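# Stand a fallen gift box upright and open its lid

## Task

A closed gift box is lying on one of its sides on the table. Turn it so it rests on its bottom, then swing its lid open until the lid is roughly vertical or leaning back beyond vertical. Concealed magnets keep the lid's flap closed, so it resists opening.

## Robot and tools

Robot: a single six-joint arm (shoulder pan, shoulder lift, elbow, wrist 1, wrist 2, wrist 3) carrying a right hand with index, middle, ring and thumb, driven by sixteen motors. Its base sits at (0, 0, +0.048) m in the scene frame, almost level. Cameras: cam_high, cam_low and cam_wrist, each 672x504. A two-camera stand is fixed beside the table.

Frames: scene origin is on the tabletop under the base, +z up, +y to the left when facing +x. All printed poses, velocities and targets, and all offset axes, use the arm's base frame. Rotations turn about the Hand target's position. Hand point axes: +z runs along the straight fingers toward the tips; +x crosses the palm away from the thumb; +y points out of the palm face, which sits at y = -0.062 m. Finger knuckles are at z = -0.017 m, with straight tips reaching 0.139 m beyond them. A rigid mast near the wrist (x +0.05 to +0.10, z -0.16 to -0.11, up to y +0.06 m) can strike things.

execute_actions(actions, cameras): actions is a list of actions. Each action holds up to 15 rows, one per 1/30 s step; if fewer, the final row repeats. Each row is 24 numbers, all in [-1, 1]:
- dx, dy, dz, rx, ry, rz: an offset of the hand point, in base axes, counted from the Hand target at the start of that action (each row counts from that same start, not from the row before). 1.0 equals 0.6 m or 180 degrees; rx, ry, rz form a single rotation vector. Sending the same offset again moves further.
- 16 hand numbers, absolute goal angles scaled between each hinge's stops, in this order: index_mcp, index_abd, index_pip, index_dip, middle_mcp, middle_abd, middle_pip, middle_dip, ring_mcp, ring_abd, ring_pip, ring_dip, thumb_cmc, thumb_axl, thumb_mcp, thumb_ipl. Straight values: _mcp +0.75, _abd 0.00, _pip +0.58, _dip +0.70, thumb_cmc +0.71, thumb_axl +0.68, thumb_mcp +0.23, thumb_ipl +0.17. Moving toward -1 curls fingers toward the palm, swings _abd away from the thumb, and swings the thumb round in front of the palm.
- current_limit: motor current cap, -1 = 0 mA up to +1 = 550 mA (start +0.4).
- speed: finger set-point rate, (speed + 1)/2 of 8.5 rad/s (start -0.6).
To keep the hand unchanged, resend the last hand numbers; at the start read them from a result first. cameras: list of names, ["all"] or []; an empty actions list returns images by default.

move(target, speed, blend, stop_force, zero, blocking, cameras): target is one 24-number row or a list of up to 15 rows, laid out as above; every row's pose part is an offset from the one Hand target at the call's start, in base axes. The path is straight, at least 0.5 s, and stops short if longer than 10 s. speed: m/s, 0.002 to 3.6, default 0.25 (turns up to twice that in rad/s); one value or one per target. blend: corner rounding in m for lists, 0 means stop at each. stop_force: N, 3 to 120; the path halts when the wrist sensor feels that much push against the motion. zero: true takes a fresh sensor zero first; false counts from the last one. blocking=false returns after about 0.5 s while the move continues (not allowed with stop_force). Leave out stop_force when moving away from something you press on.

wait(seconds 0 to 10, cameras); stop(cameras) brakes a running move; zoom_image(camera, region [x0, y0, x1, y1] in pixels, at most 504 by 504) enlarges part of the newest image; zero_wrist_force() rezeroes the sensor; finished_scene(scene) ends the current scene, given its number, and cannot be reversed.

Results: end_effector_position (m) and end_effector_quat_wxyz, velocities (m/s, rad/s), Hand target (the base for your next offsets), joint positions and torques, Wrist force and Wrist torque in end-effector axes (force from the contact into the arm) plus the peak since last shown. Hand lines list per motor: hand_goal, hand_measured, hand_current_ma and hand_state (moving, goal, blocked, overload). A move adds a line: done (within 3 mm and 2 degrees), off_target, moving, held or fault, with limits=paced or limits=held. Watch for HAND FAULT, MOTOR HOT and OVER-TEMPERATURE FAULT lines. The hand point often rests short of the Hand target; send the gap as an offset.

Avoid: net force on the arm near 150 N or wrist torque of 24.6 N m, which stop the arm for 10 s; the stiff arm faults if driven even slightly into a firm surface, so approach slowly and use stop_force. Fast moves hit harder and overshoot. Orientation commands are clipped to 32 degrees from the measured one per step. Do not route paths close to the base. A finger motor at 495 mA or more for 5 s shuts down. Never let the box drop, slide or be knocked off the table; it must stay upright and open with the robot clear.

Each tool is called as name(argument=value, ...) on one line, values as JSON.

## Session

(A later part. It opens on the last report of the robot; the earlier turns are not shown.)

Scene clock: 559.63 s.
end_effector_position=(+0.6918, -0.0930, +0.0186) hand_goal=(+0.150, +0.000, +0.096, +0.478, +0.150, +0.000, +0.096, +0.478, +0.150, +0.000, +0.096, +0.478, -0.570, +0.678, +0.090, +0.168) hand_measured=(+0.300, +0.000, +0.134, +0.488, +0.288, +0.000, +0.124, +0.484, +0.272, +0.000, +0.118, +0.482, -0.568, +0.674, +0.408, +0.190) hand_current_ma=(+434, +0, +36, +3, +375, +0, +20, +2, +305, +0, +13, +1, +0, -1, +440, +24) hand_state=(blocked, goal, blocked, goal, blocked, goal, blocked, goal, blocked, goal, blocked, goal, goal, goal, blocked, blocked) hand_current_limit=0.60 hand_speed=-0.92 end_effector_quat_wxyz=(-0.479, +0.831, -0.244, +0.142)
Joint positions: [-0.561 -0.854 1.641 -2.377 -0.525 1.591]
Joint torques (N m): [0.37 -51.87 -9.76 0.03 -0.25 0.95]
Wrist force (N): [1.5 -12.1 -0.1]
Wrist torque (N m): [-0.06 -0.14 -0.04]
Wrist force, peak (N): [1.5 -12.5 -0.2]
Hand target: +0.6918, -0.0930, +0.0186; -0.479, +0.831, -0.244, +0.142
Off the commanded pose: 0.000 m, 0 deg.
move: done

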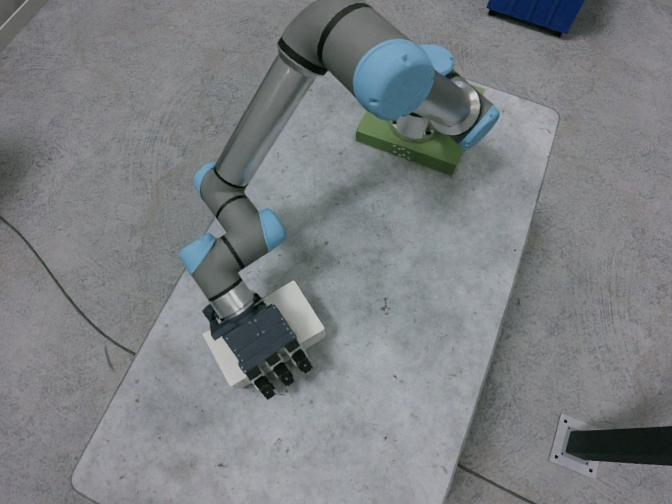

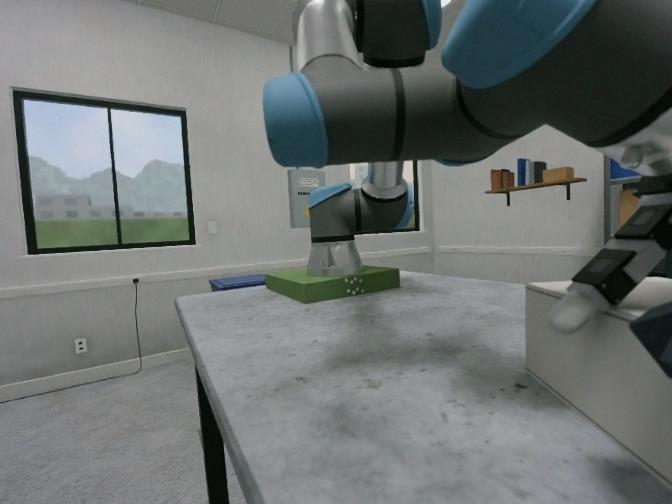

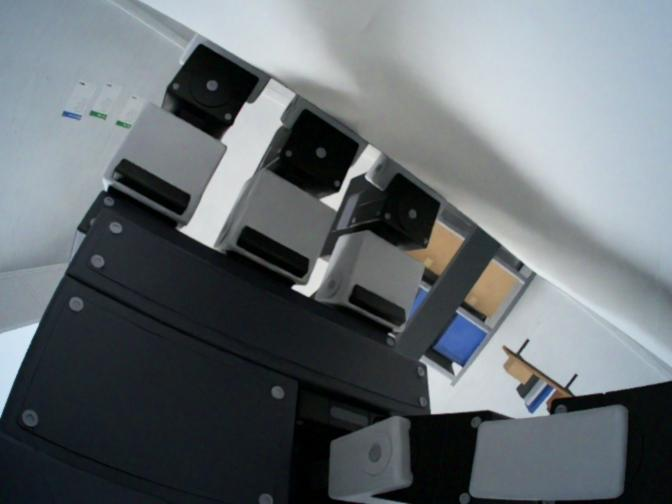

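move(target=[0, 0, 0.01, 0, 0, 0, 0.15, 0, 0.095, 0.478, 0.15, 0, 0.095, 0.478, 0.15, 0, 0.095, 0.478, -0.571, 0.678, 0.09, 0.168, 0.6, -0.92], speed=0.03, cameras=["cam_low", "cam_high", "cam_wrist"])

Scene clock: 566.53 s.
end_effector_position=(+0.6918, -0.0930, +0.0247) hand_goal=(+0.150, +0.000, +0.096, +0.478, +0.150, +0.000, +0.096, +0.478, +0.150, +0.000, +0.096, +0.478, -0.570, +0.678, +0.090, +0.168) hand_measured=(+0.276, +0.000, +0.144, +0.500, +0.266, -0.002, +0.134, +0.496, +0.252, -0.002, +0.128, +0.494, -0.568, +0.674, +0.408, +0.194) hand_current_ma=(+320, +0, +55, +14, +277, +0, +35, +9, +219, +0, +26, +9, +0, -1, +440, +29) hand_state=(blocked, goal, blocked, blocked, blocked, goal, blocked, goal, blocked, goal, blocked, goal, goal, goal, blocked, blocked) hand_current_limit=0.60 hand_speed=-0.92 end_effector_quat_wxyz=(-0.479, +0.831, -0.244, +0.142)
Joint positions: [-0.561 -0.864 1.639 -2.365 -0.525 1.591]
Joint torques (N m): [-12.88 -45.57 -28.59 -2.97 3.83 0.08]
Wrist force (N): [0.8 4.1 2.0]
Wrist torque (N m): [0.24 -0.04 0.28]
Wrist force, peak (N): [1.4 -12.9 -0.2]
Hand target: +0.6918, -0.0930, +0.0246; -0.479, +0.831, -0.244, +0.142
Off the commanded pose: 0.000 m, 0 deg.
move: done

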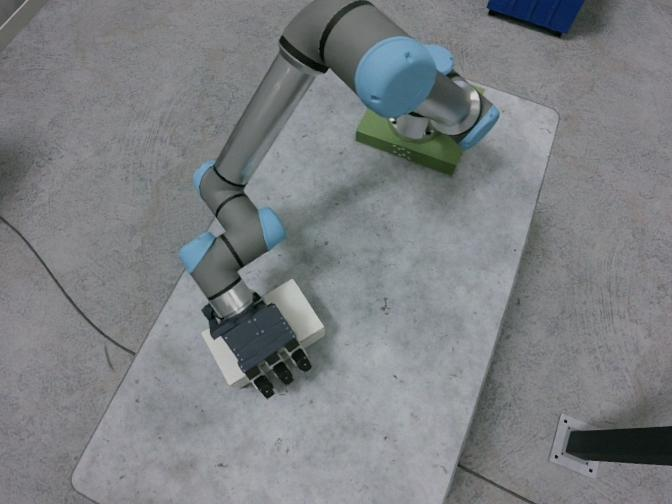

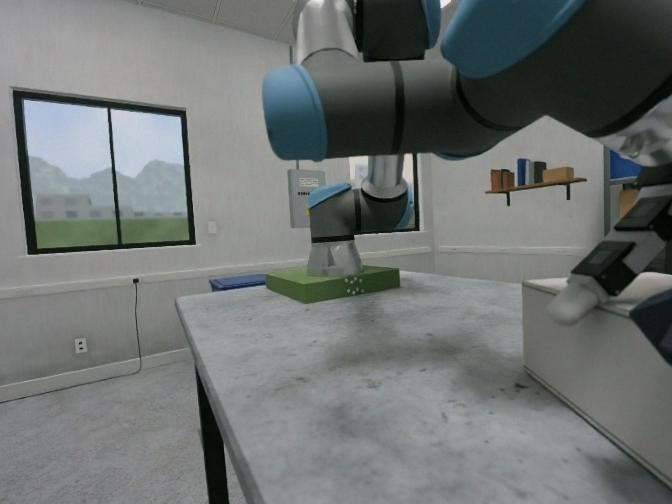

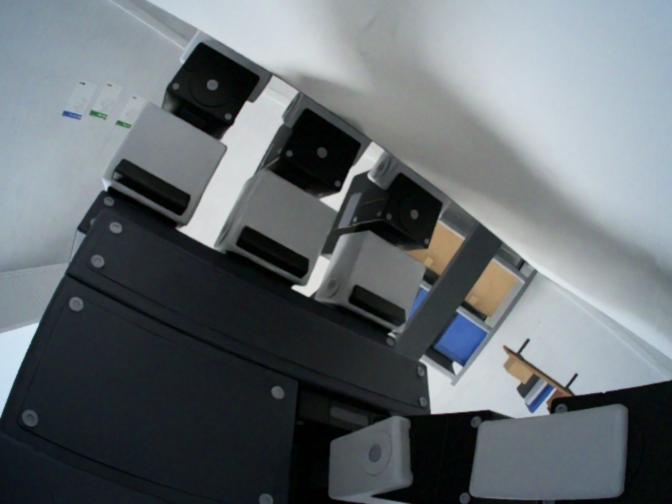

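zoom_image(camera="cam_low", region=[500, 250, 672, 480])

zoom_image(camera="cam_high", region=[190, 270, 340, 410])

Scaled by 2.191.

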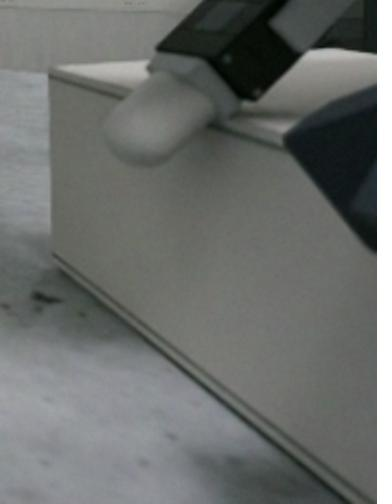

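Scaled by 3.360.

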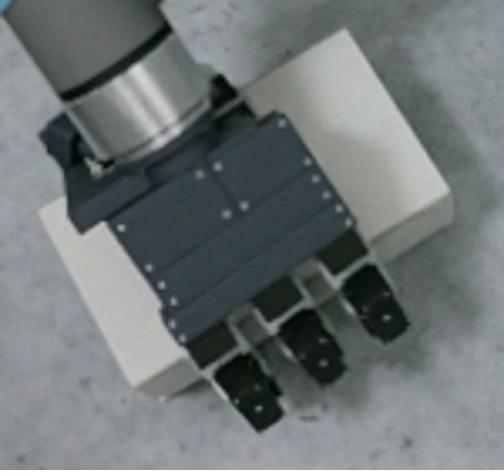

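move(target=[0, 0, -0.0055, 0, 0, 0, 0.15, 0, 0.095, 0.478, 0.15, 0, 0.095, 0.478, 0.15, 0, 0.095, 0.478, -0.571, 0.678, 0.09, 0.168, 0.6, -0.92], speed=0.02)

Scene clock: 574.37 s.
end_effector_position=(+0.6918, -0.0930, +0.0213) hand_goal=(+0.150, +0.000, +0.096, +0.478, +0.150, +0.000, +0.096, +0.478, +0.150, +0.000, +0.096, +0.478, -0.570, +0.678, +0.090, +0.168) hand_measured=(+0.276, +0.000, +0.144, +0.500, +0.266, +0.000, +0.134, +0.496, +0.250, -0.002, +0.128, +0.496, -0.570, +0.674, +0.408, +0.194) hand_current_ma=(+320, +0, +55, +14, +275, +0, +35, +9, +216, +0, +26, +9, +0, -1, +440, +29) hand_state=(blocked, goal, blocked, blocked, blocked, goal, blocked, goal, blocked, goal, blocked, goal, goal, goal, blocked, blocked) hand_current_limit=0.60 hand_speed=-0.92 end_effector_quat_wxyz=(-0.479, +0.831, -0.244, +0.142)
Joint positions: [-0.561 -0.859 1.64 -2.372 -0.525 1.591]
Joint torques (N m): [-14.12 -45.49 -11.41 -2.81 3.04 -0.82]
Wrist force (N): [0.0 -1.5 1.0]
Wrist torque (N m): [-0.34 0.00 0.26]
Wrist force, peak (N): [0.8 4.6 2.1]
Hand target: +0.6918, -0.0930, +0.0213; -0.479, +0.831, -0.244, +0.142
Off the commanded pose: 0.000 m, 0 deg.
move: done

move(target=[0, 0, 0, 0, 0, 0, 0.37, 0, -0.153, 0.391, 0.37, 0, -0.153, 0.391, 0.37, 0, -0.153, 0.391, -0.571, 0.678, 0.09, 0.168, 0.6, -0.92], speed=0.02, cameras=["cam_low", "cam_wrist"])

Scene clock: 576.93 s.
end_effector_position=(+0.6918, -0.0930, +0.0213) hand_goal=(+0.370, +0.000, -0.152, +0.392, +0.370, +0.000, -0.152, +0.392, +0.370, +0.000, -0.152, +0.392, -0.570, +0.678, +0.090, +0.168) hand_measured=(+0.424, +0.000, -0.044, +0.446, +0.414, +0.000, -0.058, +0.442, +0.410, +0.000, -0.076, +0.436, -0.570, +0.674, +0.408, +0.194) hand_current_ma=(+70, +0, +219, +67, +53, +0, +174, +59, +42, +0, +119, +46, +0, -1, +440, +32) hand_state=(blocked, goal, blocked, blocked, blocked, goal, blocked, blocked, blocked, goal, blocked, blocked, goal, goal, blocked, blocked) hand_current_limit=0.60 hand_speed=-0.92 end_effector_quat_wxyz=(-0.479, +0.831, -0.244, +0.142)
Joint positions: [-0.561 -0.859 1.64 -2.372 -0.525 1.591]
Joint torques (N m): [-13.32 -55.76 -15.92 -1.29 -0.15 0.92]
Wrist force (N): [0.8 4.1 1.7]
Wrist torque (N m): [0.18 -0.06 0.29]
Wrist force, peak (N): [0.5 4.4 1.7]
Hand target: +0.6918, -0.0930, +0.0213; -0.479, +0.831, -0.244, +0.142
Off the commanded pose: 0.000 m, 0 deg.
move: done
Images, in order (width x height): cam_low 672x504, cam_wrist 672x504.

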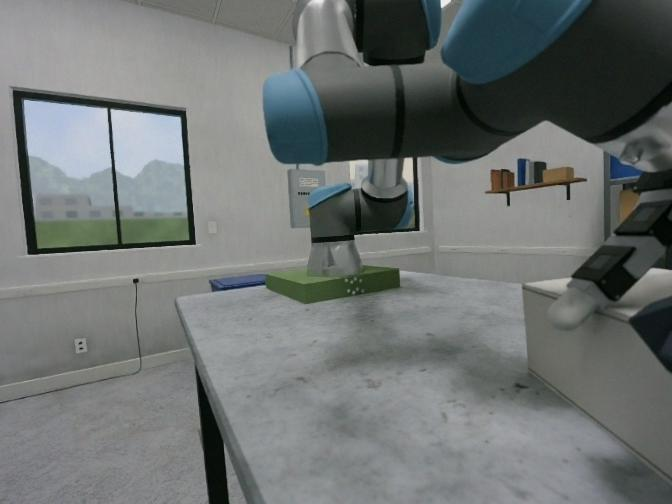

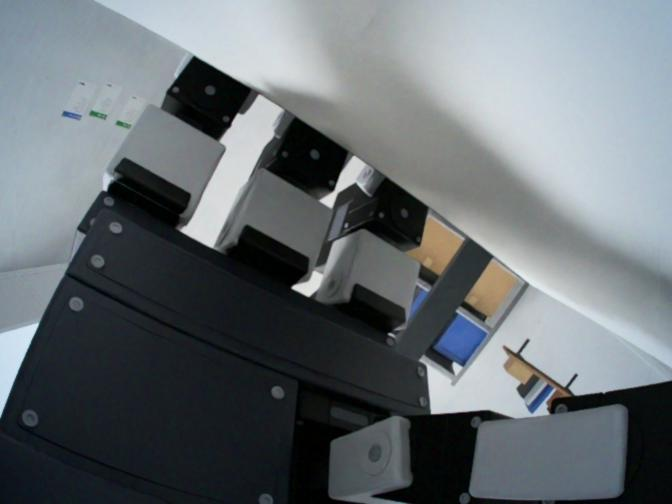

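move(target=[[0, 0, 0.0001, 0, 0, 0, 0.548, 0, 0.11, 0.406, 0.548, 0, 0.11, 0.406, 0.548, 0, 0.11, 0.406, -0.571, 0.678, 0.6, 0.168, 0.6, -0.85], [0, 0, -0.0138, 0, 0, 0, 0.548, 0, 0.11, 0.406, 0.548, 0, 0.11, 0.406, 0.548, 0, 0.11, 0.406, -0.571, 0.678, 0.6, 0.168, 0.6, -0.85]], speed=[0.02, 0.03], cameras=["cam_low"])

move(target=[0, 0, 0, 0, 0, 0, 0.07, 0, 0.11, 0.406, 0.07, 0, 0.11, 0.406, 0.07, 0, 0.11, 0.406, -0.571, 0.678, 0.6, 0.168, 0.6, -0.94], speed=0.02, cameras=["cam_low", "cam_high", "cam_wrist"])

Scene clock: 611.87 s.
end_effector_position=(+0.6918, -0.0930, +0.0129) hand_goal=(+0.548, +0.000, +0.110, +0.406, +0.548, +0.000, +0.110, +0.406, +0.548, +0.000, +0.110, +0.406, -0.570, +0.678, +0.600, +0.168) hand_measured=(+0.532, +0.000, +0.106, +0.410, +0.530, +0.000, +0.106, +0.408, +0.532, +0.000, +0.106, +0.408, -0.570, +0.676, +0.590, +0.170) hand_current_ma=(-8, +0, -1, +0, -10, +0, -1, +0, -9, +0, -1, +0, +0, +0, -6, +0) hand_state=(goal, goal, goal, goal, goal, goal, goal, goal, goal, goal, goal, goal, goal, goal, goal, goal) hand_current_limit=0.60 hand_speed=-0.85 end_effector_quat_wxyz=(-0.479, +0.831, -0.244, +0.142)
Joint positions: [-0.561 -0.845 1.642 -2.388 -0.525 1.591]
Joint torques (N m): [-12.38 -56.12 -13.76 -1.03 0.12 -0.55]
Wrist force (N): [0.8 1.1 0.4]
Wrist torque (N m): [0.00 -0.03 0.24]
Wrist force, peak (N): [0.5 4.2 2.1]
Hand target: +0.6918, -0.0930, +0.0130; -0.479, +0.831, -0.244, +0.142
Off the commanded pose: 0.000 m, 0 deg.
move: done
Images, in order (width x height): cam_low 672x504.

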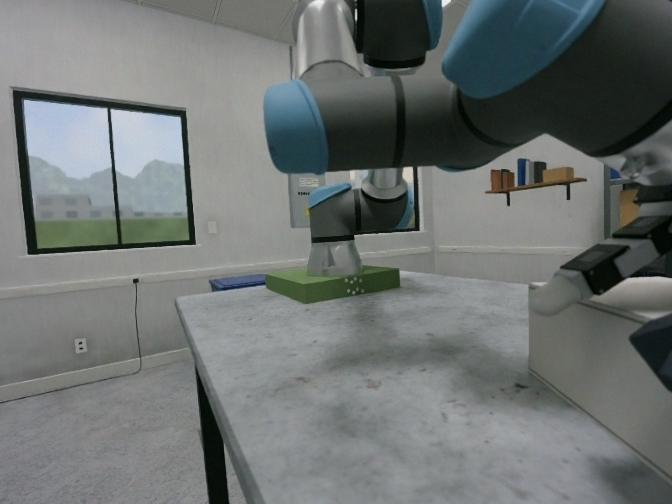

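Scene clock: 613.97 s.
end_effector_position=(+0.6918, -0.0930, +0.0131) hand_goal=(+0.070, +0.000, +0.110, +0.406, +0.070, +0.000, +0.110, +0.406, +0.070, +0.000, +0.110, +0.406, -0.570, +0.678, +0.600, +0.168) hand_measured=(+0.310, +0.006, +0.140, +0.410, +0.302, +0.004, +0.134, +0.408, +0.292, +0.004, +0.130, +0.408, -0.570, +0.676, +0.590, +0.170) hand_current_ma=(+439, +1, +23, +1, +438, +1, +15, +0, +440, +1, +14, +0, +0, +0, -6, +0) hand_state=(blocked, goal, blocked, goal, blocked, goal, blocked, goal, moving, goal, moving, goal, goal, goal, goal, goal) hand_current_limit=0.60 hand_speed=-0.94 end_effector_quat_wxyz=(-0.479, +0.831, -0.244, +0.142)
Joint positions: [-0.561 -0.845 1.642 -2.388 -0.525 1.591]
Joint torques (N m): [-10.97 -47.21 -21.59 -0.47 -0.63 0.99]
Wrist force (N): [0.4 -18.3 -3.3]
Wrist torque (N m): [0.10 0.34 -0.13]
Wrist force, peak (N): [0.4 -18.3 -3.3]
Hand target: +0.6918, -0.0930, +0.0130; -0.479, +0.831, -0.244, +0.142
Off the commanded pose: 0.000 m, 0 deg.
move: done

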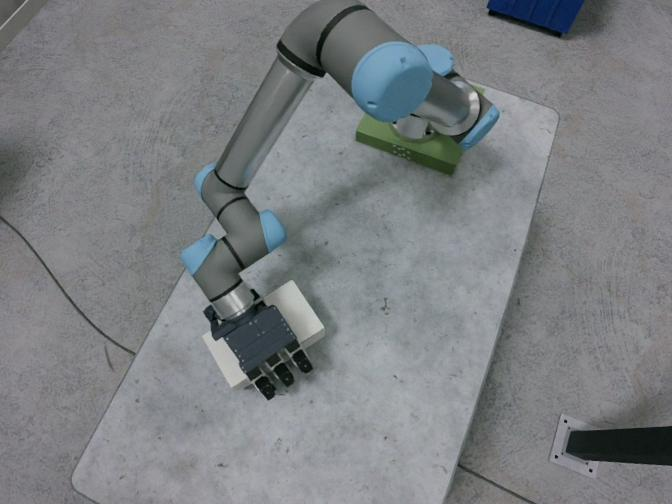

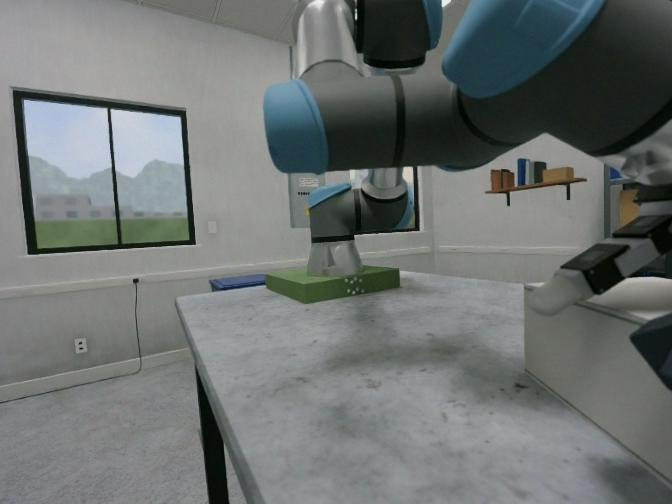

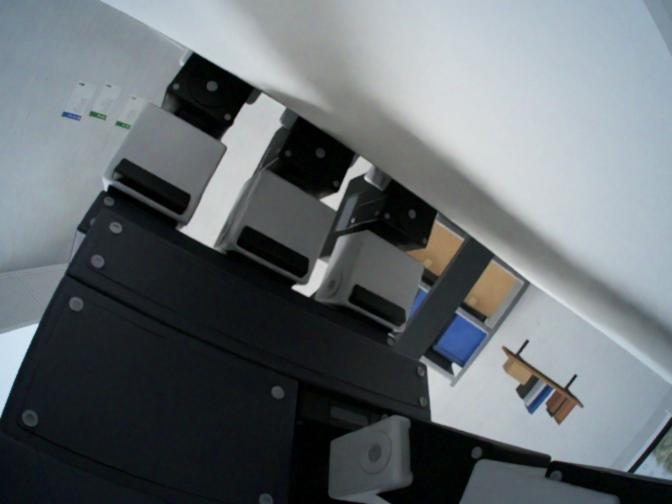

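zoom_image(camera="cam_high", region=[285, 310, 335, 350])

zoom_image(camera="cam_low", region=[510, 265, 610, 405])

Scaled by 10.080.

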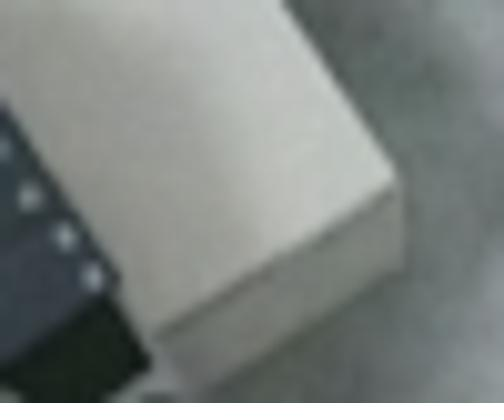

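Scaled by 3.600.

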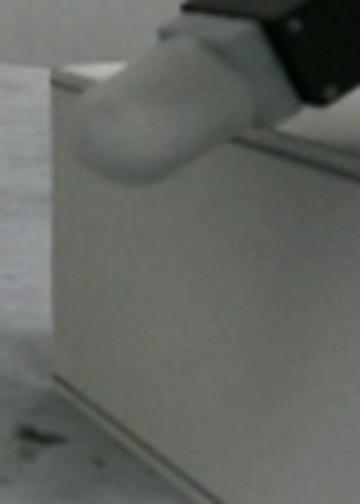

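move(target=[0, 0, 0, 0, 0, 0, 0.07, 0, 0.11, 0.406, 0.507, 0, 0.022, 0.406, 0.07, 0, 0.11, 0.406, -0.571, 0.678, 0.6, 0.168, 0.6, -0.92], speed=0.02)

move(target=[0, 0, 0, 0, 0, 0, 0.07, 0, 0.11, 0.406, 0.274, 0, 0.022, 0.406, 0.07, 0, 0.11, 0.406, -0.571, 0.678, 0.6, 0.168, 0.6, -0.92], speed=0.02, cameras=["cam_low", "cam_wrist"])

Scene clock: 637.27 s.
end_effector_position=(+0.6918, -0.0930, +0.0130) hand_goal=(+0.070, +0.000, +0.110, +0.406, +0.508, +0.000, +0.022, +0.406, +0.070, +0.000, +0.110, +0.406, -0.570, +0.678, +0.600, +0.168) hand_measured=(+0.274, +0.012, +0.142, +0.412, +0.492, +0.002, +0.024, +0.408, +0.284, +0.008, +0.134, +0.410, -0.570, +0.676, +0.590, +0.170) hand_current_ma=(+440, +3, +27, +2, -9, +0, +0, +0, +440, +2, +15, +0, +0, +0, -6, +0) hand_state=(blocked, goal, blocked, goal, goal, goal, goal, goal, blocked, goal, blocked, goal, goal, goal, goal, goal) hand_current_limit=0.60 hand_speed=-0.92 end_effector_quat_wxyz=(-0.479, +0.831, -0.244, +0.142)
Joint positions: [-0.561 -0.845 1.642 -2.388 -0.525 1.591]
Joint torques (N m): [-9.6 -34.13 -8.15 -0.4 1.2 0.9]
Wrist force (N): [0.7 -11.6 -3.9]
Wrist torque (N m): [-0.06 0.28 -0.02]
Wrist force, peak (N): [0.4 -18.6 -3.4]
Hand target: +0.6918, -0.0930, +0.0130; -0.479, +0.831, -0.244, +0.142
Off the commanded pose: 0.000 m, 0 deg.
move: done

Scene clock: 638.10 s.
end_effector_position=(+0.6918, -0.0930, +0.0130) hand_goal=(+0.070, +0.000, +0.110, +0.406, +0.274, +0.000, +0.022, +0.406, +0.070, +0.000, +0.110, +0.406, -0.570, +0.678, +0.600, +0.168) hand_measured=(+0.274, +0.012, +0.144, +0.412, +0.348, +0.002, +0.028, +0.408, +0.284, +0.008, +0.134, +0.410, -0.570, +0.676, +0.590, +0.170) hand_current_ma=(+440, +3, +28, +2, +73, +0, +2, +0, +440, +2, +15, +1, +0, +0, -6, +0) hand_state=(blocked, goal, blocked, goal, moving, goal, moving, goal, blocked, goal, blocked, goal, goal, goal, goal, goal) hand_current_limit=0.60 hand_speed=-0.92 end_effector_quat_wxyz=(-0.479, +0.831, -0.244, +0.142)
Joint positions: [-0.561 -0.845 1.642 -2.388 -0.525 1.591]
Joint torques (N m): [-9.72 -34.8 -8.2 -0.6 0.61 1.04]
Wrist force (N): [0.9 -13.4 -3.5]
Wrist torque (N m): [0.00 0.28 -0.04]
Wrist force, peak (N): [0.9 -13.4 -3.5]
Hand target: +0.6918, -0.0930, +0.0130; -0.479, +0.831, -0.244, +0.142
Off the commanded pose: 0.000 m, 0 deg.
move: done
Images, in order (width x height): cam_low 672x504, cam_wrist 672x504.

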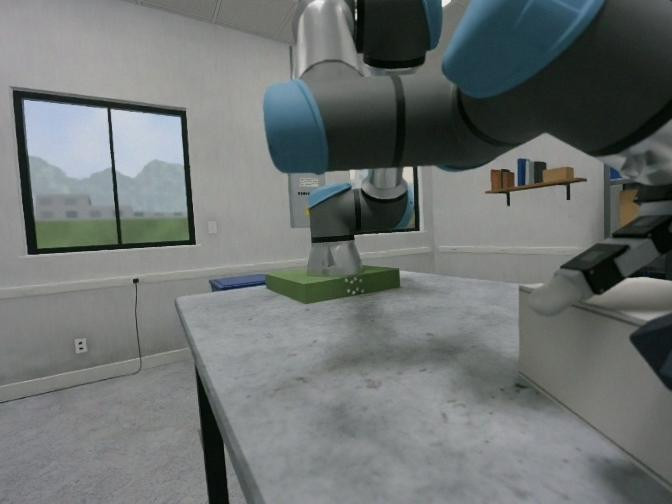

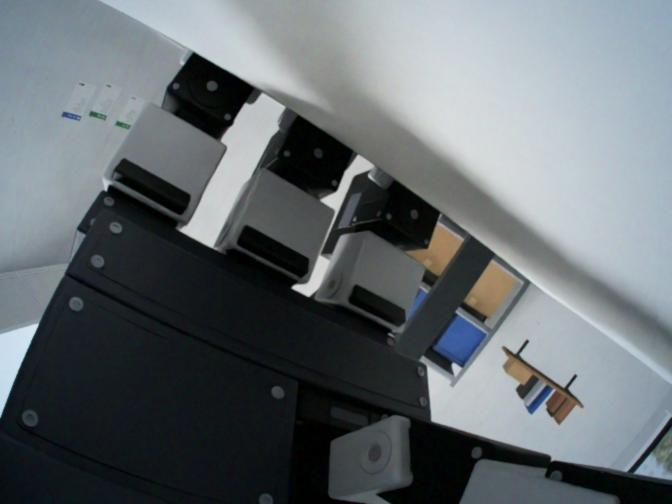

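move(target=[0, 0, 0, 0, 0, 0, 0.07, 0, 0.11, 0.406, 0.22, 0, 0.022, 0.406, 0.07, 0, 0.11, 0.406, -0.571, 0.678, 0.6, 0.168, 0.6, -0.92], speed=0.02)

Scene clock: 640.07 s.
end_effector_position=(+0.6918, -0.0930, +0.0130) hand_goal=(+0.070, +0.000, +0.110, +0.406, +0.220, +0.000, +0.022, +0.406, +0.070, +0.000, +0.110, +0.406, -0.570, +0.678, +0.600, +0.168) hand_measured=(+0.274, +0.012, +0.144, +0.412, +0.338, +0.002, +0.038, +0.408, +0.282, +0.008, +0.134, +0.410, -0.570, +0.676, +0.590, +0.170) hand_current_ma=(+440, +3, +28, +2, +291, +0, +7, +0, +440, +2, +15, +1, +0, +0, -6, +0) hand_state=(blocked, goal, blocked, goal, blocked, goal, goal, goal, blocked, goal, blocked, goal, goal, goal, goal, goal) hand_current_limit=0.60 hand_speed=-0.92 end_effector_quat_wxyz=(-0.479, +0.831, -0.244, +0.142)
Joint positions: [-0.561 -0.845 1.642 -2.388 -0.525 1.591]
Joint torques (N m): [-8.47 -37.56 -8.54 -0.69 -3.34 0.92]
Wrist force (N): [0.9 -15.6 -3.4]
Wrist torque (N m): [0.06 0.30 -0.08]
Wrist force, peak (N): [1.0 -15.9 -3.4]
Hand target: +0.6918, -0.0930, +0.0130; -0.479, +0.831, -0.244, +0.142
Off the commanded pose: 0.000 m, 0 deg.
move: done

move(target=[0, 0, 0, 0, 0, 0, 0.07, 0, 0.11, 0.406, 0.384, 0, -0.299, 0.29, 0.07, 0, 0.11, 0.406, -0.571, 0.678, 0.6, 0.168, 0.6, -0.92], speed=0.02, cameras=["cam_low", "cam_wrist"])

Scene clock: 645.73 s.
end_effector_position=(+0.6918, -0.0930, +0.0130) hand_goal=(+0.070, +0.000, +0.110, +0.406, +0.384, +0.000, -0.298, +0.290, +0.070, +0.000, +0.110, +0.406, -0.570, +0.678, +0.600, +0.168) hand_measured=(+0.236, +0.014, +0.146, +0.416, +0.446, +0.006, -0.158, +0.344, +0.278, +0.012, +0.134, +0.410, -0.570, +0.676, +0.590, +0.170) hand_current_ma=(+440, +5, +33, +3, +93, +1, +345, +65, +440, +4, +15, +1, +0, +0, -6, +0) hand_state=(blocked, goal, blocked, goal, blocked, goal, blocked, blocked, blocked, goal, blocked, goal, goal, goal, goal, goal) hand_current_limit=0.60 hand_speed=-0.92 end_effector_quat_wxyz=(-0.479, +0.831, -0.244, +0.142)
Joint positions: [-0.561 -0.845 1.642 -2.388 -0.525 1.591]
Joint torques (N m): [-5.79 -44.78 -11.87 -0.76 0.49 1.02]
Wrist force (N): [0.4 -7.7 -1.8]
Wrist torque (N m): [0.02 0.27 0.03]
Wrist force, peak (N): [0.8 -15.9 -3.7]
Hand target: +0.6918, -0.0930, +0.0130; -0.479, +0.831, -0.244, +0.142
Off the commanded pose: 0.000 m, 0 deg.
move: done
Images, in order (width x height): cam_low 672x504, cam_wrist 672x504.

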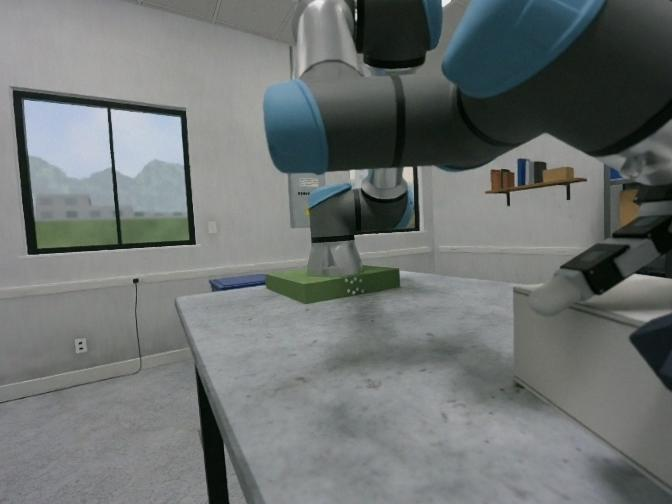

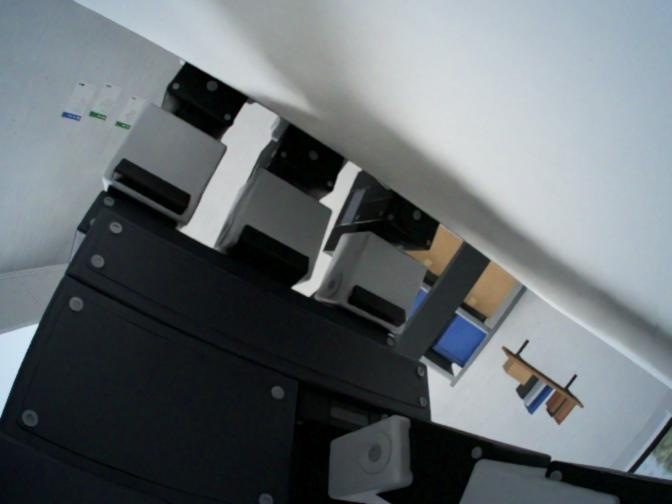

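move(target=[0, 0, 0, 0, 0, 0, 0.07, 0, 0.11, 0.406, 0.548, 0, 0.11, 0.406, 0.07, 0, 0.11, 0.406, -0.571, 0.678, 0.6, 0.168, 0.6, -0.9], speed=0.02)

move(target=[0, 0, 0, 0, 0, 0, 0.07, 0, 0.11, 0.406, 0.07, 0, 0.11, 0.406, 0.07, 0, 0.11, 0.406, -0.571, 0.678, 0.25, 0.168, 0.6, -0.92], speed=0.02)

move(target=[0, 0, 0, 0, 0, 0, 0.507, 0, 0.022, 0.406, 0.07, 0, 0.11, 0.406, 0.507, 0, 0.022, 0.406, -0.571, 0.678, 0.25, 0.168, 0.6, -0.9], speed=0.02, cameras=["cam_low", "cam_wrist", "cam_high"])

Scene clock: 662.17 s.
end_effector_position=(+0.6918, -0.0930, +0.0130) hand_goal=(+0.070, +0.000, +0.110, +0.406, +0.548, +0.000, +0.110, +0.406, +0.070, +0.000, +0.110, +0.406, -0.570, +0.678, +0.600, +0.168) hand_measured=(+0.236, +0.014, +0.148, +0.416, +0.532, +0.002, +0.106, +0.404, +0.278, +0.012, +0.134, +0.410, -0.570, +0.676, +0.590, +0.170) hand_current_ma=(+440, +5, +33, +3, -9, +0, -1, +0, +440, +4, +15, +1, +0, +0, -6, +0) hand_state=(blocked, goal, blocked, goal, goal, goal, goal, goal, blocked, goal, blocked, goal, goal, goal, goal, goal) hand_current_limit=0.60 hand_speed=-0.90 end_effector_quat_wxyz=(-0.479, +0.831, -0.244, +0.142)
Joint positions: [-0.561 -0.845 1.642 -2.388 -0.525 1.591]
Joint torques (N m): [-5.81 -49.71 -22.4 -0.93 1.53 0.83]
Wrist force (N): [0.8 -10.3 -4.5]
Wrist torque (N m): [-0.07 0.29 -0.04]
Wrist force, peak (N): [0.8 -10.8 -4.6]
Hand target: +0.6918, -0.0930, +0.0130; -0.479, +0.831, -0.244, +0.142
Off the commanded pose: 0.000 m, 0 deg.
move: done

Scene clock: 663.93 s.
end_effector_position=(+0.6918, -0.0930, +0.0130) hand_goal=(+0.070, +0.000, +0.110, +0.406, +0.070, +0.000, +0.110, +0.406, +0.070, +0.000, +0.110, +0.406, -0.570, +0.678, +0.250, +0.168) hand_measured=(+0.234, +0.014, +0.148, +0.416, +0.264, +0.002, +0.134, +0.408, +0.278, +0.012, +0.134, +0.410, -0.568, +0.678, +0.504, +0.186) hand_current_ma=(+440, +5, +36, +4, +439, +0, +15, +0, +440, +4, +17, +1, +0, +0, +440, +16) hand_state=(blocked, goal, blocked, goal, blocked, goal, blocked, goal, blocked, goal, blocked, goal, goal, goal, blocked, goal) hand_current_limit=0.60 hand_speed=-0.92 end_effector_quat_wxyz=(-0.479, +0.831, -0.244, +0.142)
Joint positions: [-0.561 -0.845 1.642 -2.388 -0.525 1.591]
Joint torques (N m): [-4.51 -47.52 -21.29 -0.9 0.33 0.96]
Wrist force (N): [-0.1 -17.6 -7.2]
Wrist torque (N m): [-0.40 0.26 0.01]
Wrist force, peak (N): [-0.1 -17.7 -7.5]
Hand target: +0.6918, -0.0930, +0.0130; -0.479, +0.831, -0.244, +0.142
Off the commanded pose: 0.000 m, 0 deg.
move: done

Scene clock: 665.47 s.
end_effector_position=(+0.6918, -0.0930, +0.0130) hand_goal=(+0.508, +0.000, +0.022, +0.406, +0.070, +0.000, +0.110, +0.406, +0.508, +0.000, +0.022, +0.406, -0.570, +0.678, +0.250, +0.168) hand_measured=(+0.494, +0.004, +0.024, +0.410, +0.264, +0.002, +0.134, +0.408, +0.492, +0.002, +0.024, +0.408, -0.568, +0.678, +0.502, +0.186) hand_current_ma=(-8, +0, +0, +0, +440, +0, +16, +0, -8, +0, +0, +0, +0, +0, +440, +16) hand_state=(goal, goal, goal, goal, blocked, goal, blocked, goal, goal, goal, goal, goal, goal, goal, blocked, goal) hand_current_limit=0.60 hand_speed=-0.90 end_effector_quat_wxyz=(-0.479, +0.831, -0.244, +0.142)
Joint positions: [-0.561 -0.845 1.642 -2.388 -0.525 1.591]
Joint torques (N m): [-4.76 -43.68 -20.58 -0.97 -1.56 1.04]
Wrist force (N): [0.7 -11.8 -7.5]
Wrist torque (N m): [-0.89 0.23 0.02]
Wrist force, peak (N): [-0.2 -17.7 -7.4]
Hand target: +0.6918, -0.0930, +0.0130; -0.479, +0.831, -0.244, +0.142
Off the commanded pose: 0.000 m, 0 deg.
move: done

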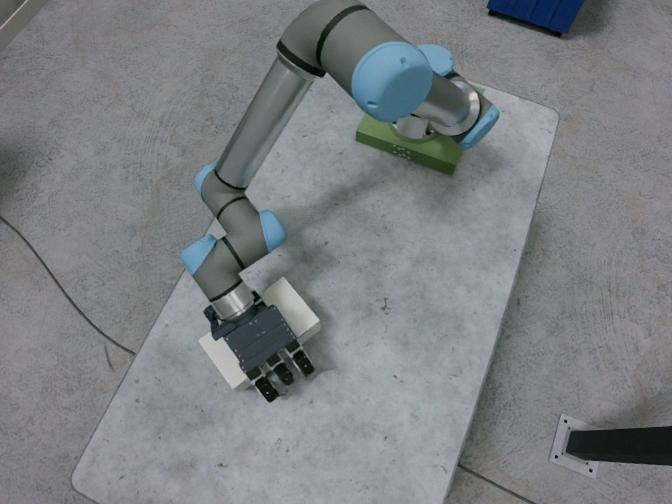

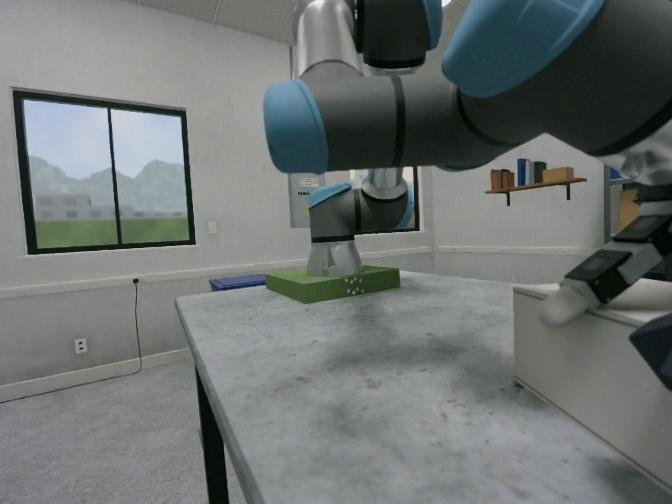

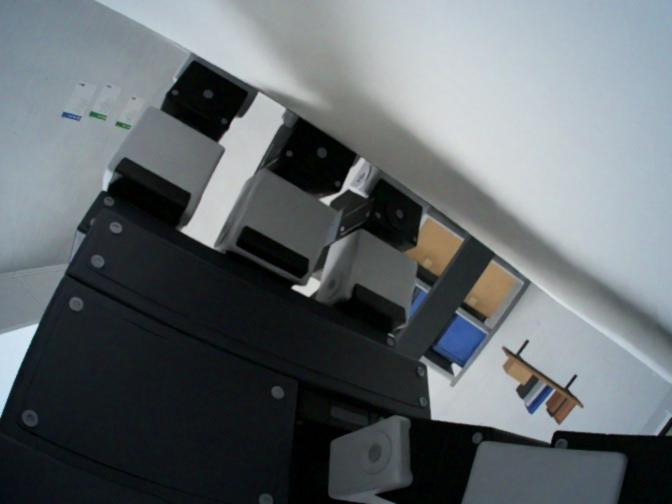

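move(target=[0, 0, 0, 0, 0, 0, 0.151, 0, 0.022, 0.435, 0.07, 0, 0.11, 0.406, 0.151, 0, 0.022, 0.435, -0.571, 0.678, 0.25, 0.168, 0.7, -0.92], speed=0.02)

move(target=[0, 0, 0, 0, 0, 0, 0.233, 0, -0.219, 0.275, 0.07, 0, 0.11, 0.406, 0.233, 0, -0.219, 0.275, -0.571, 0.678, 0.25, 0.168, 0.78, -0.94], speed=0.02, cameras=["cam_low"])

move(target=[0, 0, 0, 0, 0, 0, 0.329, 0, -0.365, 0.246, 0.07, 0, 0.11, 0.406, 0.329, 0, -0.365, 0.246, -0.571, 0.678, 0.25, 0.168, 0.78, -0.94], speed=0.02, cameras=["cam_low", "cam_wrist", "cam_high"])

Scene clock: 669.87 s.
end_effector_position=(+0.6918, -0.0930, +0.0130) hand_goal=(+0.152, +0.000, +0.022, +0.436, +0.070, +0.000, +0.110, +0.406, +0.152, +0.000, +0.022, +0.436, -0.570, +0.678, +0.250, +0.168) hand_measured=(+0.290, +0.004, +0.042, +0.436, +0.262, +0.002, +0.136, +0.410, +0.324, +0.002, +0.042, +0.436, -0.568, +0.678, +0.502, +0.188) hand_current_ma=(+379, +0, +12, +0, +467, +0, +18, +0, +467, +0, +11, +0, +0, +0, +467, +18) hand_state=(blocked, goal, blocked, goal, blocked, goal, blocked, goal, blocked, goal, goal, goal, goal, goal, blocked, goal) hand_current_limit=0.70 hand_speed=-0.92 end_effector_quat_wxyz=(-0.479, +0.831, -0.244, +0.142)
Joint positions: [-0.561 -0.845 1.642 -2.388 -0.525 1.591]
Joint torques (N m): [-3.24 -32.12 -14.74 -1.19 -1.67 0.89]
Wrist force (N): [0.3 -20.5 -6.8]
Wrist torque (N m): [-0.26 0.24 -0.07]
Wrist force, peak (N): [0.0 -20.9 -6.5]
Hand target: +0.6918, -0.0930, +0.0130; -0.479, +0.831, -0.244, +0.142
Off the commanded pose: 0.000 m, 0 deg.
move: done

Scene clock: 670.87 s.
end_effector_position=(+0.6918, -0.0930, +0.0130) hand_goal=(+0.234, +0.000, -0.218, +0.276, +0.070, +0.000, +0.110, +0.406, +0.234, +0.000, -0.218, +0.276, -0.570, +0.678, +0.250, +0.168) hand_measured=(+0.310, +0.004, +0.030, +0.376, +0.262, +0.002, +0.136, +0.410, +0.336, +0.002, +0.036, +0.382, -0.568, +0.680, +0.502, +0.188) hand_current_ma=(+130, +0, +489, +194, +489, +0, +18, +1, +223, +0, +489, +217, +0, +0, +490, +20) hand_state=(blocked, goal, blocked, blocked, blocked, goal, blocked, goal, blocked, goal, blocked, blocked, goal, goal, blocked, blocked) hand_current_limit=0.78 hand_speed=-0.94 end_effector_quat_wxyz=(-0.479, +0.831, -0.244, +0.142)
Joint positions: [-0.561 -0.845 1.642 -2.388 -0.525 1.591]
Joint torques (N m): [-2.02 -36.47 -14.06 -1.1 -1.56 0.85]
Wrist force (N): [0.9 -6.2 0.9]
Wrist torque (N m): [-0.50 -0.02 0.18]
Wrist force, peak (N): [0.3 -20.6 -6.6]
Hand target: +0.6918, -0.0930, +0.0130; -0.479, +0.831, -0.244, +0.142
Off the commanded pose: 0.000 m, 0 deg.
move: done
Images, in order (width x height): cam_low 672x504.

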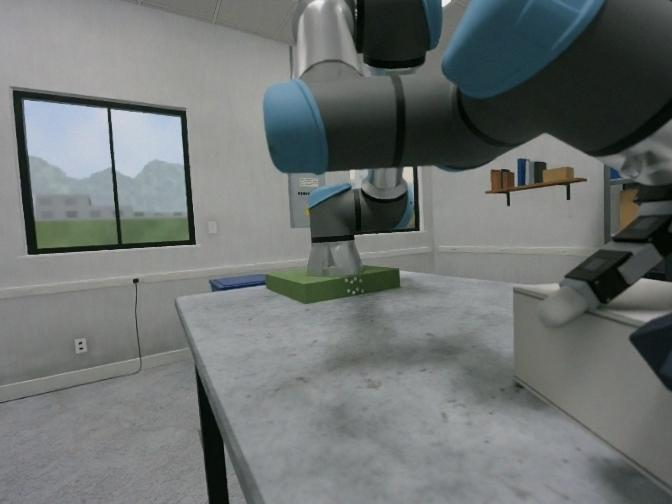

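Scene clock: 671.67 s.
end_effector_position=(+0.6918, -0.0930, +0.0130) hand_goal=(+0.330, +0.000, -0.364, +0.246, +0.070, +0.000, +0.110, +0.406, +0.330, +0.000, -0.364, +0.246, -0.570, +0.678, +0.250, +0.168) hand_measured=(+0.384, +0.004, -0.078, +0.334, +0.262, +0.002, +0.136, +0.410, +0.412, +0.002, -0.074, +0.342, -0.568, +0.680, +0.502, +0.188) hand_current_ma=(+72, +0, +490, +158, +490, +0, +19, +1, +151, +0, +489, +184, +0, +0, +489, +21) hand_state=(blocked, goal, blocked, blocked, blocked, goal, blocked, goal, blocked, goal, blocked, blocked, goal, goal, blocked, blocked) hand_current_limit=0.78 hand_speed=-0.94 end_effector_quat_wxyz=(-0.479, +0.831, -0.244, +0.142)
Joint positions: [-0.561 -0.845 1.642 -2.388 -0.525 1.591]
Joint torques (N m): [-2.32 -42.8 -13.31 -1.26 0.36 0.84]
Wrist force (N): [1.2 -2.5 -0.9]
Wrist torque (N m): [-0.64 0.08 0.18]
Wrist force, peak (N): [0.8 -7.7 -0.5]
Hand target: +0.6918, -0.0930, +0.0130; -0.479, +0.831, -0.244, +0.142
Off the commanded pose: 0.000 m, 0 deg.
move: done

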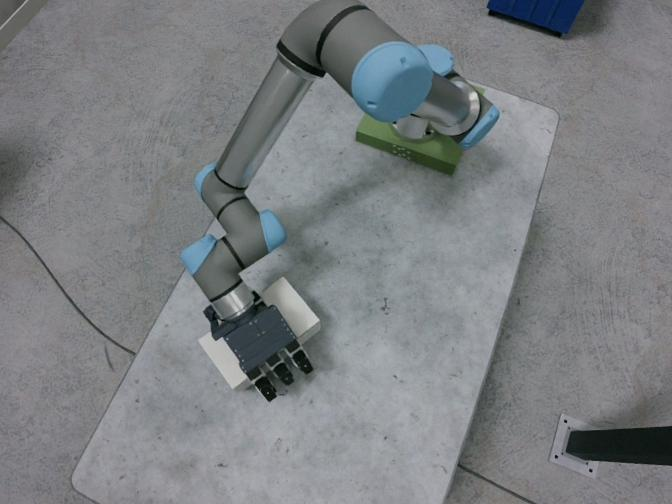

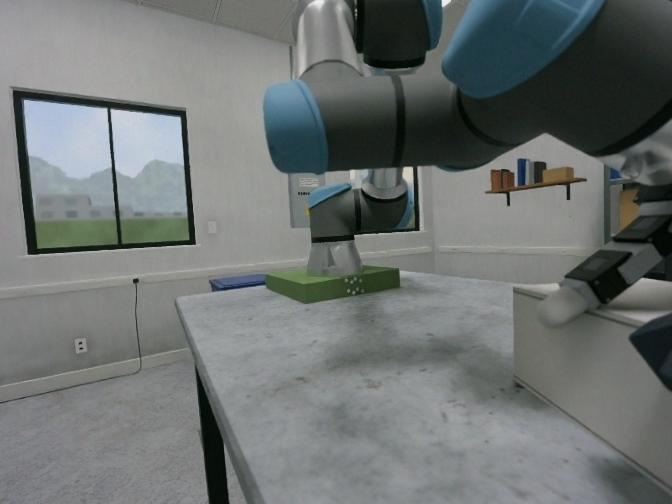

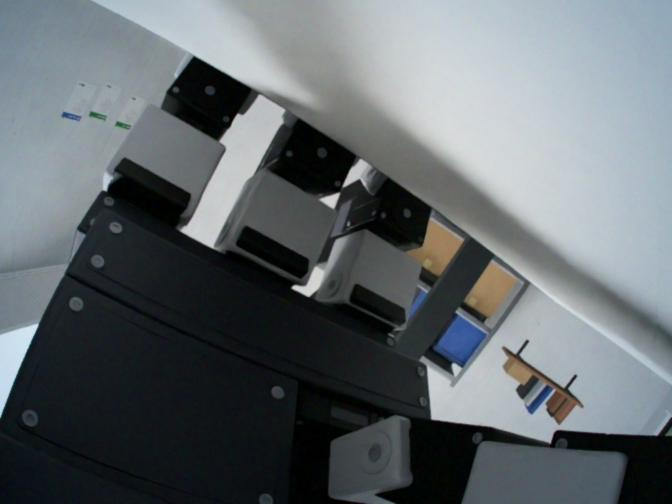

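zoom_image(camera="cam_low", region=[505, 265, 672, 405])

zoom_image(camera="cam_high", region=[250, 305, 335, 410])

Scaled by 3.018.

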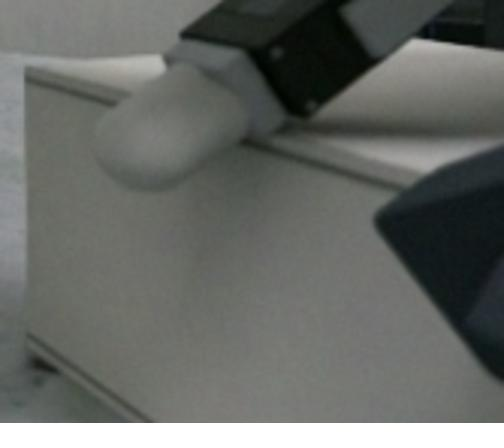

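Scaled by 4.800.

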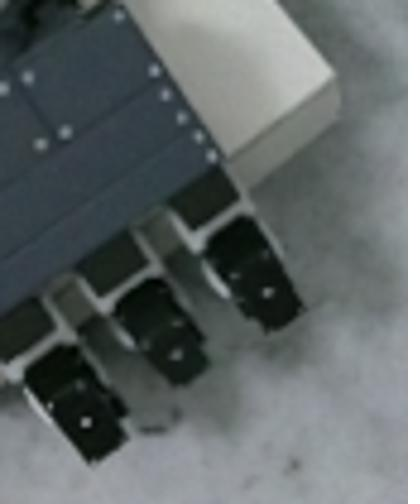

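move(target=[0, 0, 0, 0, 0, 0, 0.36, 0, -0.555, 0.246, 0.07, 0, 0.11, 0.406, 0.36, 0, -0.555, 0.246, -0.571, 0.678, 0.25, 0.168, 0.78, -0.94], speed=0.02, cameras=["cam_low", "cam_wrist", "cam_high"])

Scene clock: 676.63 s.
end_effector_position=(+0.6918, -0.0930, +0.0130) hand_goal=(+0.360, +0.000, -0.554, +0.246, +0.070, +0.000, +0.110, +0.406, +0.360, +0.000, -0.554, +0.246, -0.570, +0.678, +0.250, +0.168) hand_measured=(+0.424, +0.004, -0.148, +0.334, +0.262, +0.002, +0.138, +0.410, +0.448, +0.002, -0.138, +0.342, -0.568, +0.680, +0.502, +0.190) hand_current_ma=(+96, +0, +489, +154, +489, +0, +19, +1, +175, +0, +489, +178, +0, +0, +490, +21) hand_state=(blocked, goal, blocked, blocked, blocked, goal, blocked, goal, blocked, goal, blocked, blocked, goal, goal, blocked, blocked) hand_current_limit=0.78 hand_speed=-0.94 end_effector_quat_wxyz=(-0.479, +0.831, -0.244, +0.142)
Joint positions: [-0.561 -0.845 1.642 -2.388 -0.525 1.591]
Joint torques (N m): [-0.95 -52.29 -9.57 -1.29 2.81 0.73]
Wrist force (N): [1.3 -5.6 -0.1]
Wrist torque (N m): [-0.73 0.01 0.15]
Wrist force, peak (N): [1.0 -6.3 -0.7]
Hand target: +0.6918, -0.0930, +0.0130; -0.479, +0.831, -0.244, +0.142
Off the commanded pose: 0.000 m, 0 deg.
move: done

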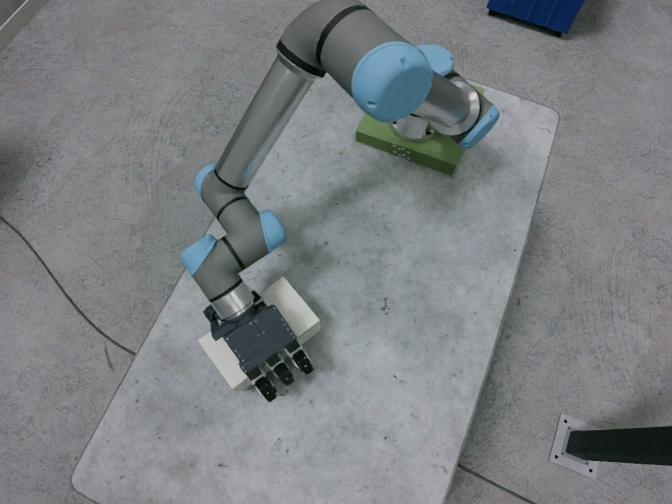

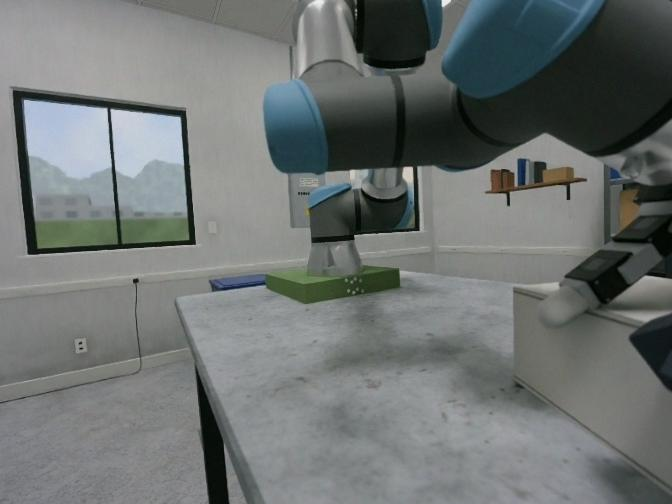

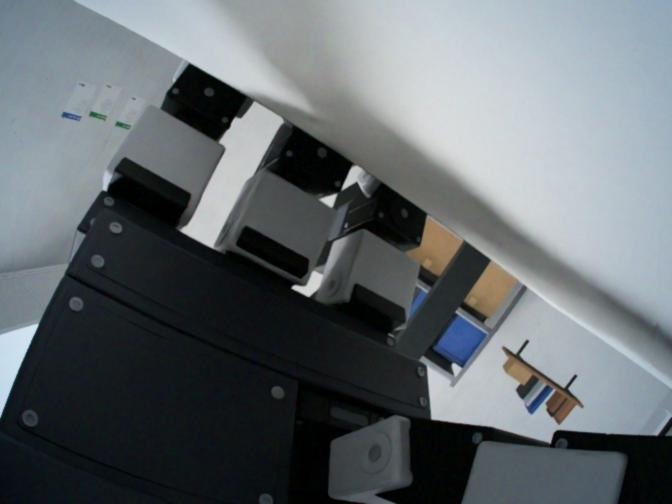

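move(target=[0, 0, 0.0001, 0, 0, 0, 0.616, 0, 0.285, 0.55, 0.616, 0, 0.285, 0.55, 0.616, 0, 0.285, 0.55, -0.571, 0.678, 0.62, 0.168, 0.5, -0.8], speed=0.02, cameras=["cam_low", "cam_high"])

Scene clock: 695.77 s.
end_effector_position=(+0.6918, -0.0930, +0.0131) hand_goal=(+0.616, +0.000, +0.286, +0.550, +0.616, +0.000, +0.286, +0.550, +0.616, +0.000, +0.286, +0.550, -0.570, +0.678, +0.620, +0.168) hand_measured=(+0.600, +0.004, +0.280, +0.548, +0.596, +0.002, +0.282, +0.548, +0.598, +0.002, +0.280, +0.548, -0.568, +0.680, +0.610, +0.170) hand_current_ma=(-9, +0, -2, +0, -13, +0, -1, +0, -10, +0, -1, +0, +0, +0, -6, +0) hand_state=(goal, goal, goal, goal, blocked, goal, goal, goal, goal, goal, goal, goal, goal, goal, goal, goal) hand_current_limit=0.50 hand_speed=-0.80 end_effector_quat_wxyz=(-0.479, +0.831, -0.244, +0.142)
Joint positions: [-0.561 -0.845 1.642 -2.388 -0.525 1.591]
Joint torques (N m): [1.02 -56.41 -18.24 -0.26 1.43 0.75]
Wrist force (N): [0.9 1.0 -0.4]
Wrist torque (N m): [-0.06 0.03 0.23]
Wrist force, peak (N): [1.0 -4.1 -6.8]
Hand target: +0.6918, -0.0930, +0.0131; -0.479, +0.831, -0.244, +0.142
Off the commanded pose: 0.000 m, 0 deg.
move: done
Images, in order (width x height): cam_high 672x504, cam_low 672x504.

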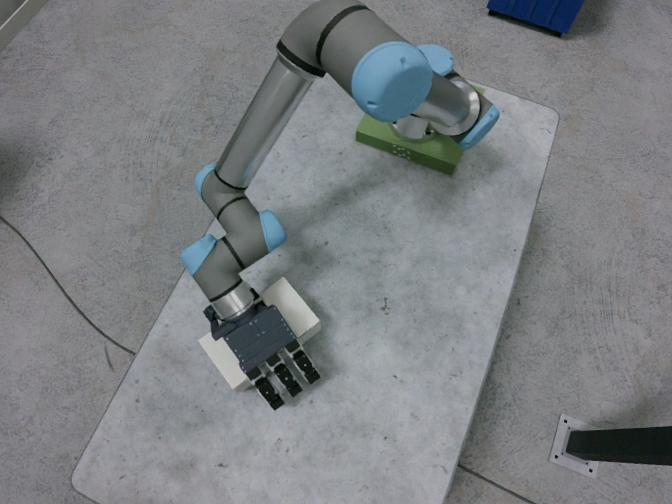

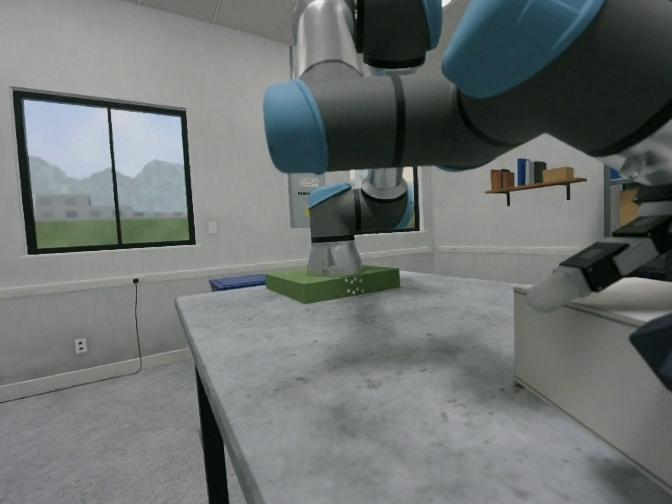

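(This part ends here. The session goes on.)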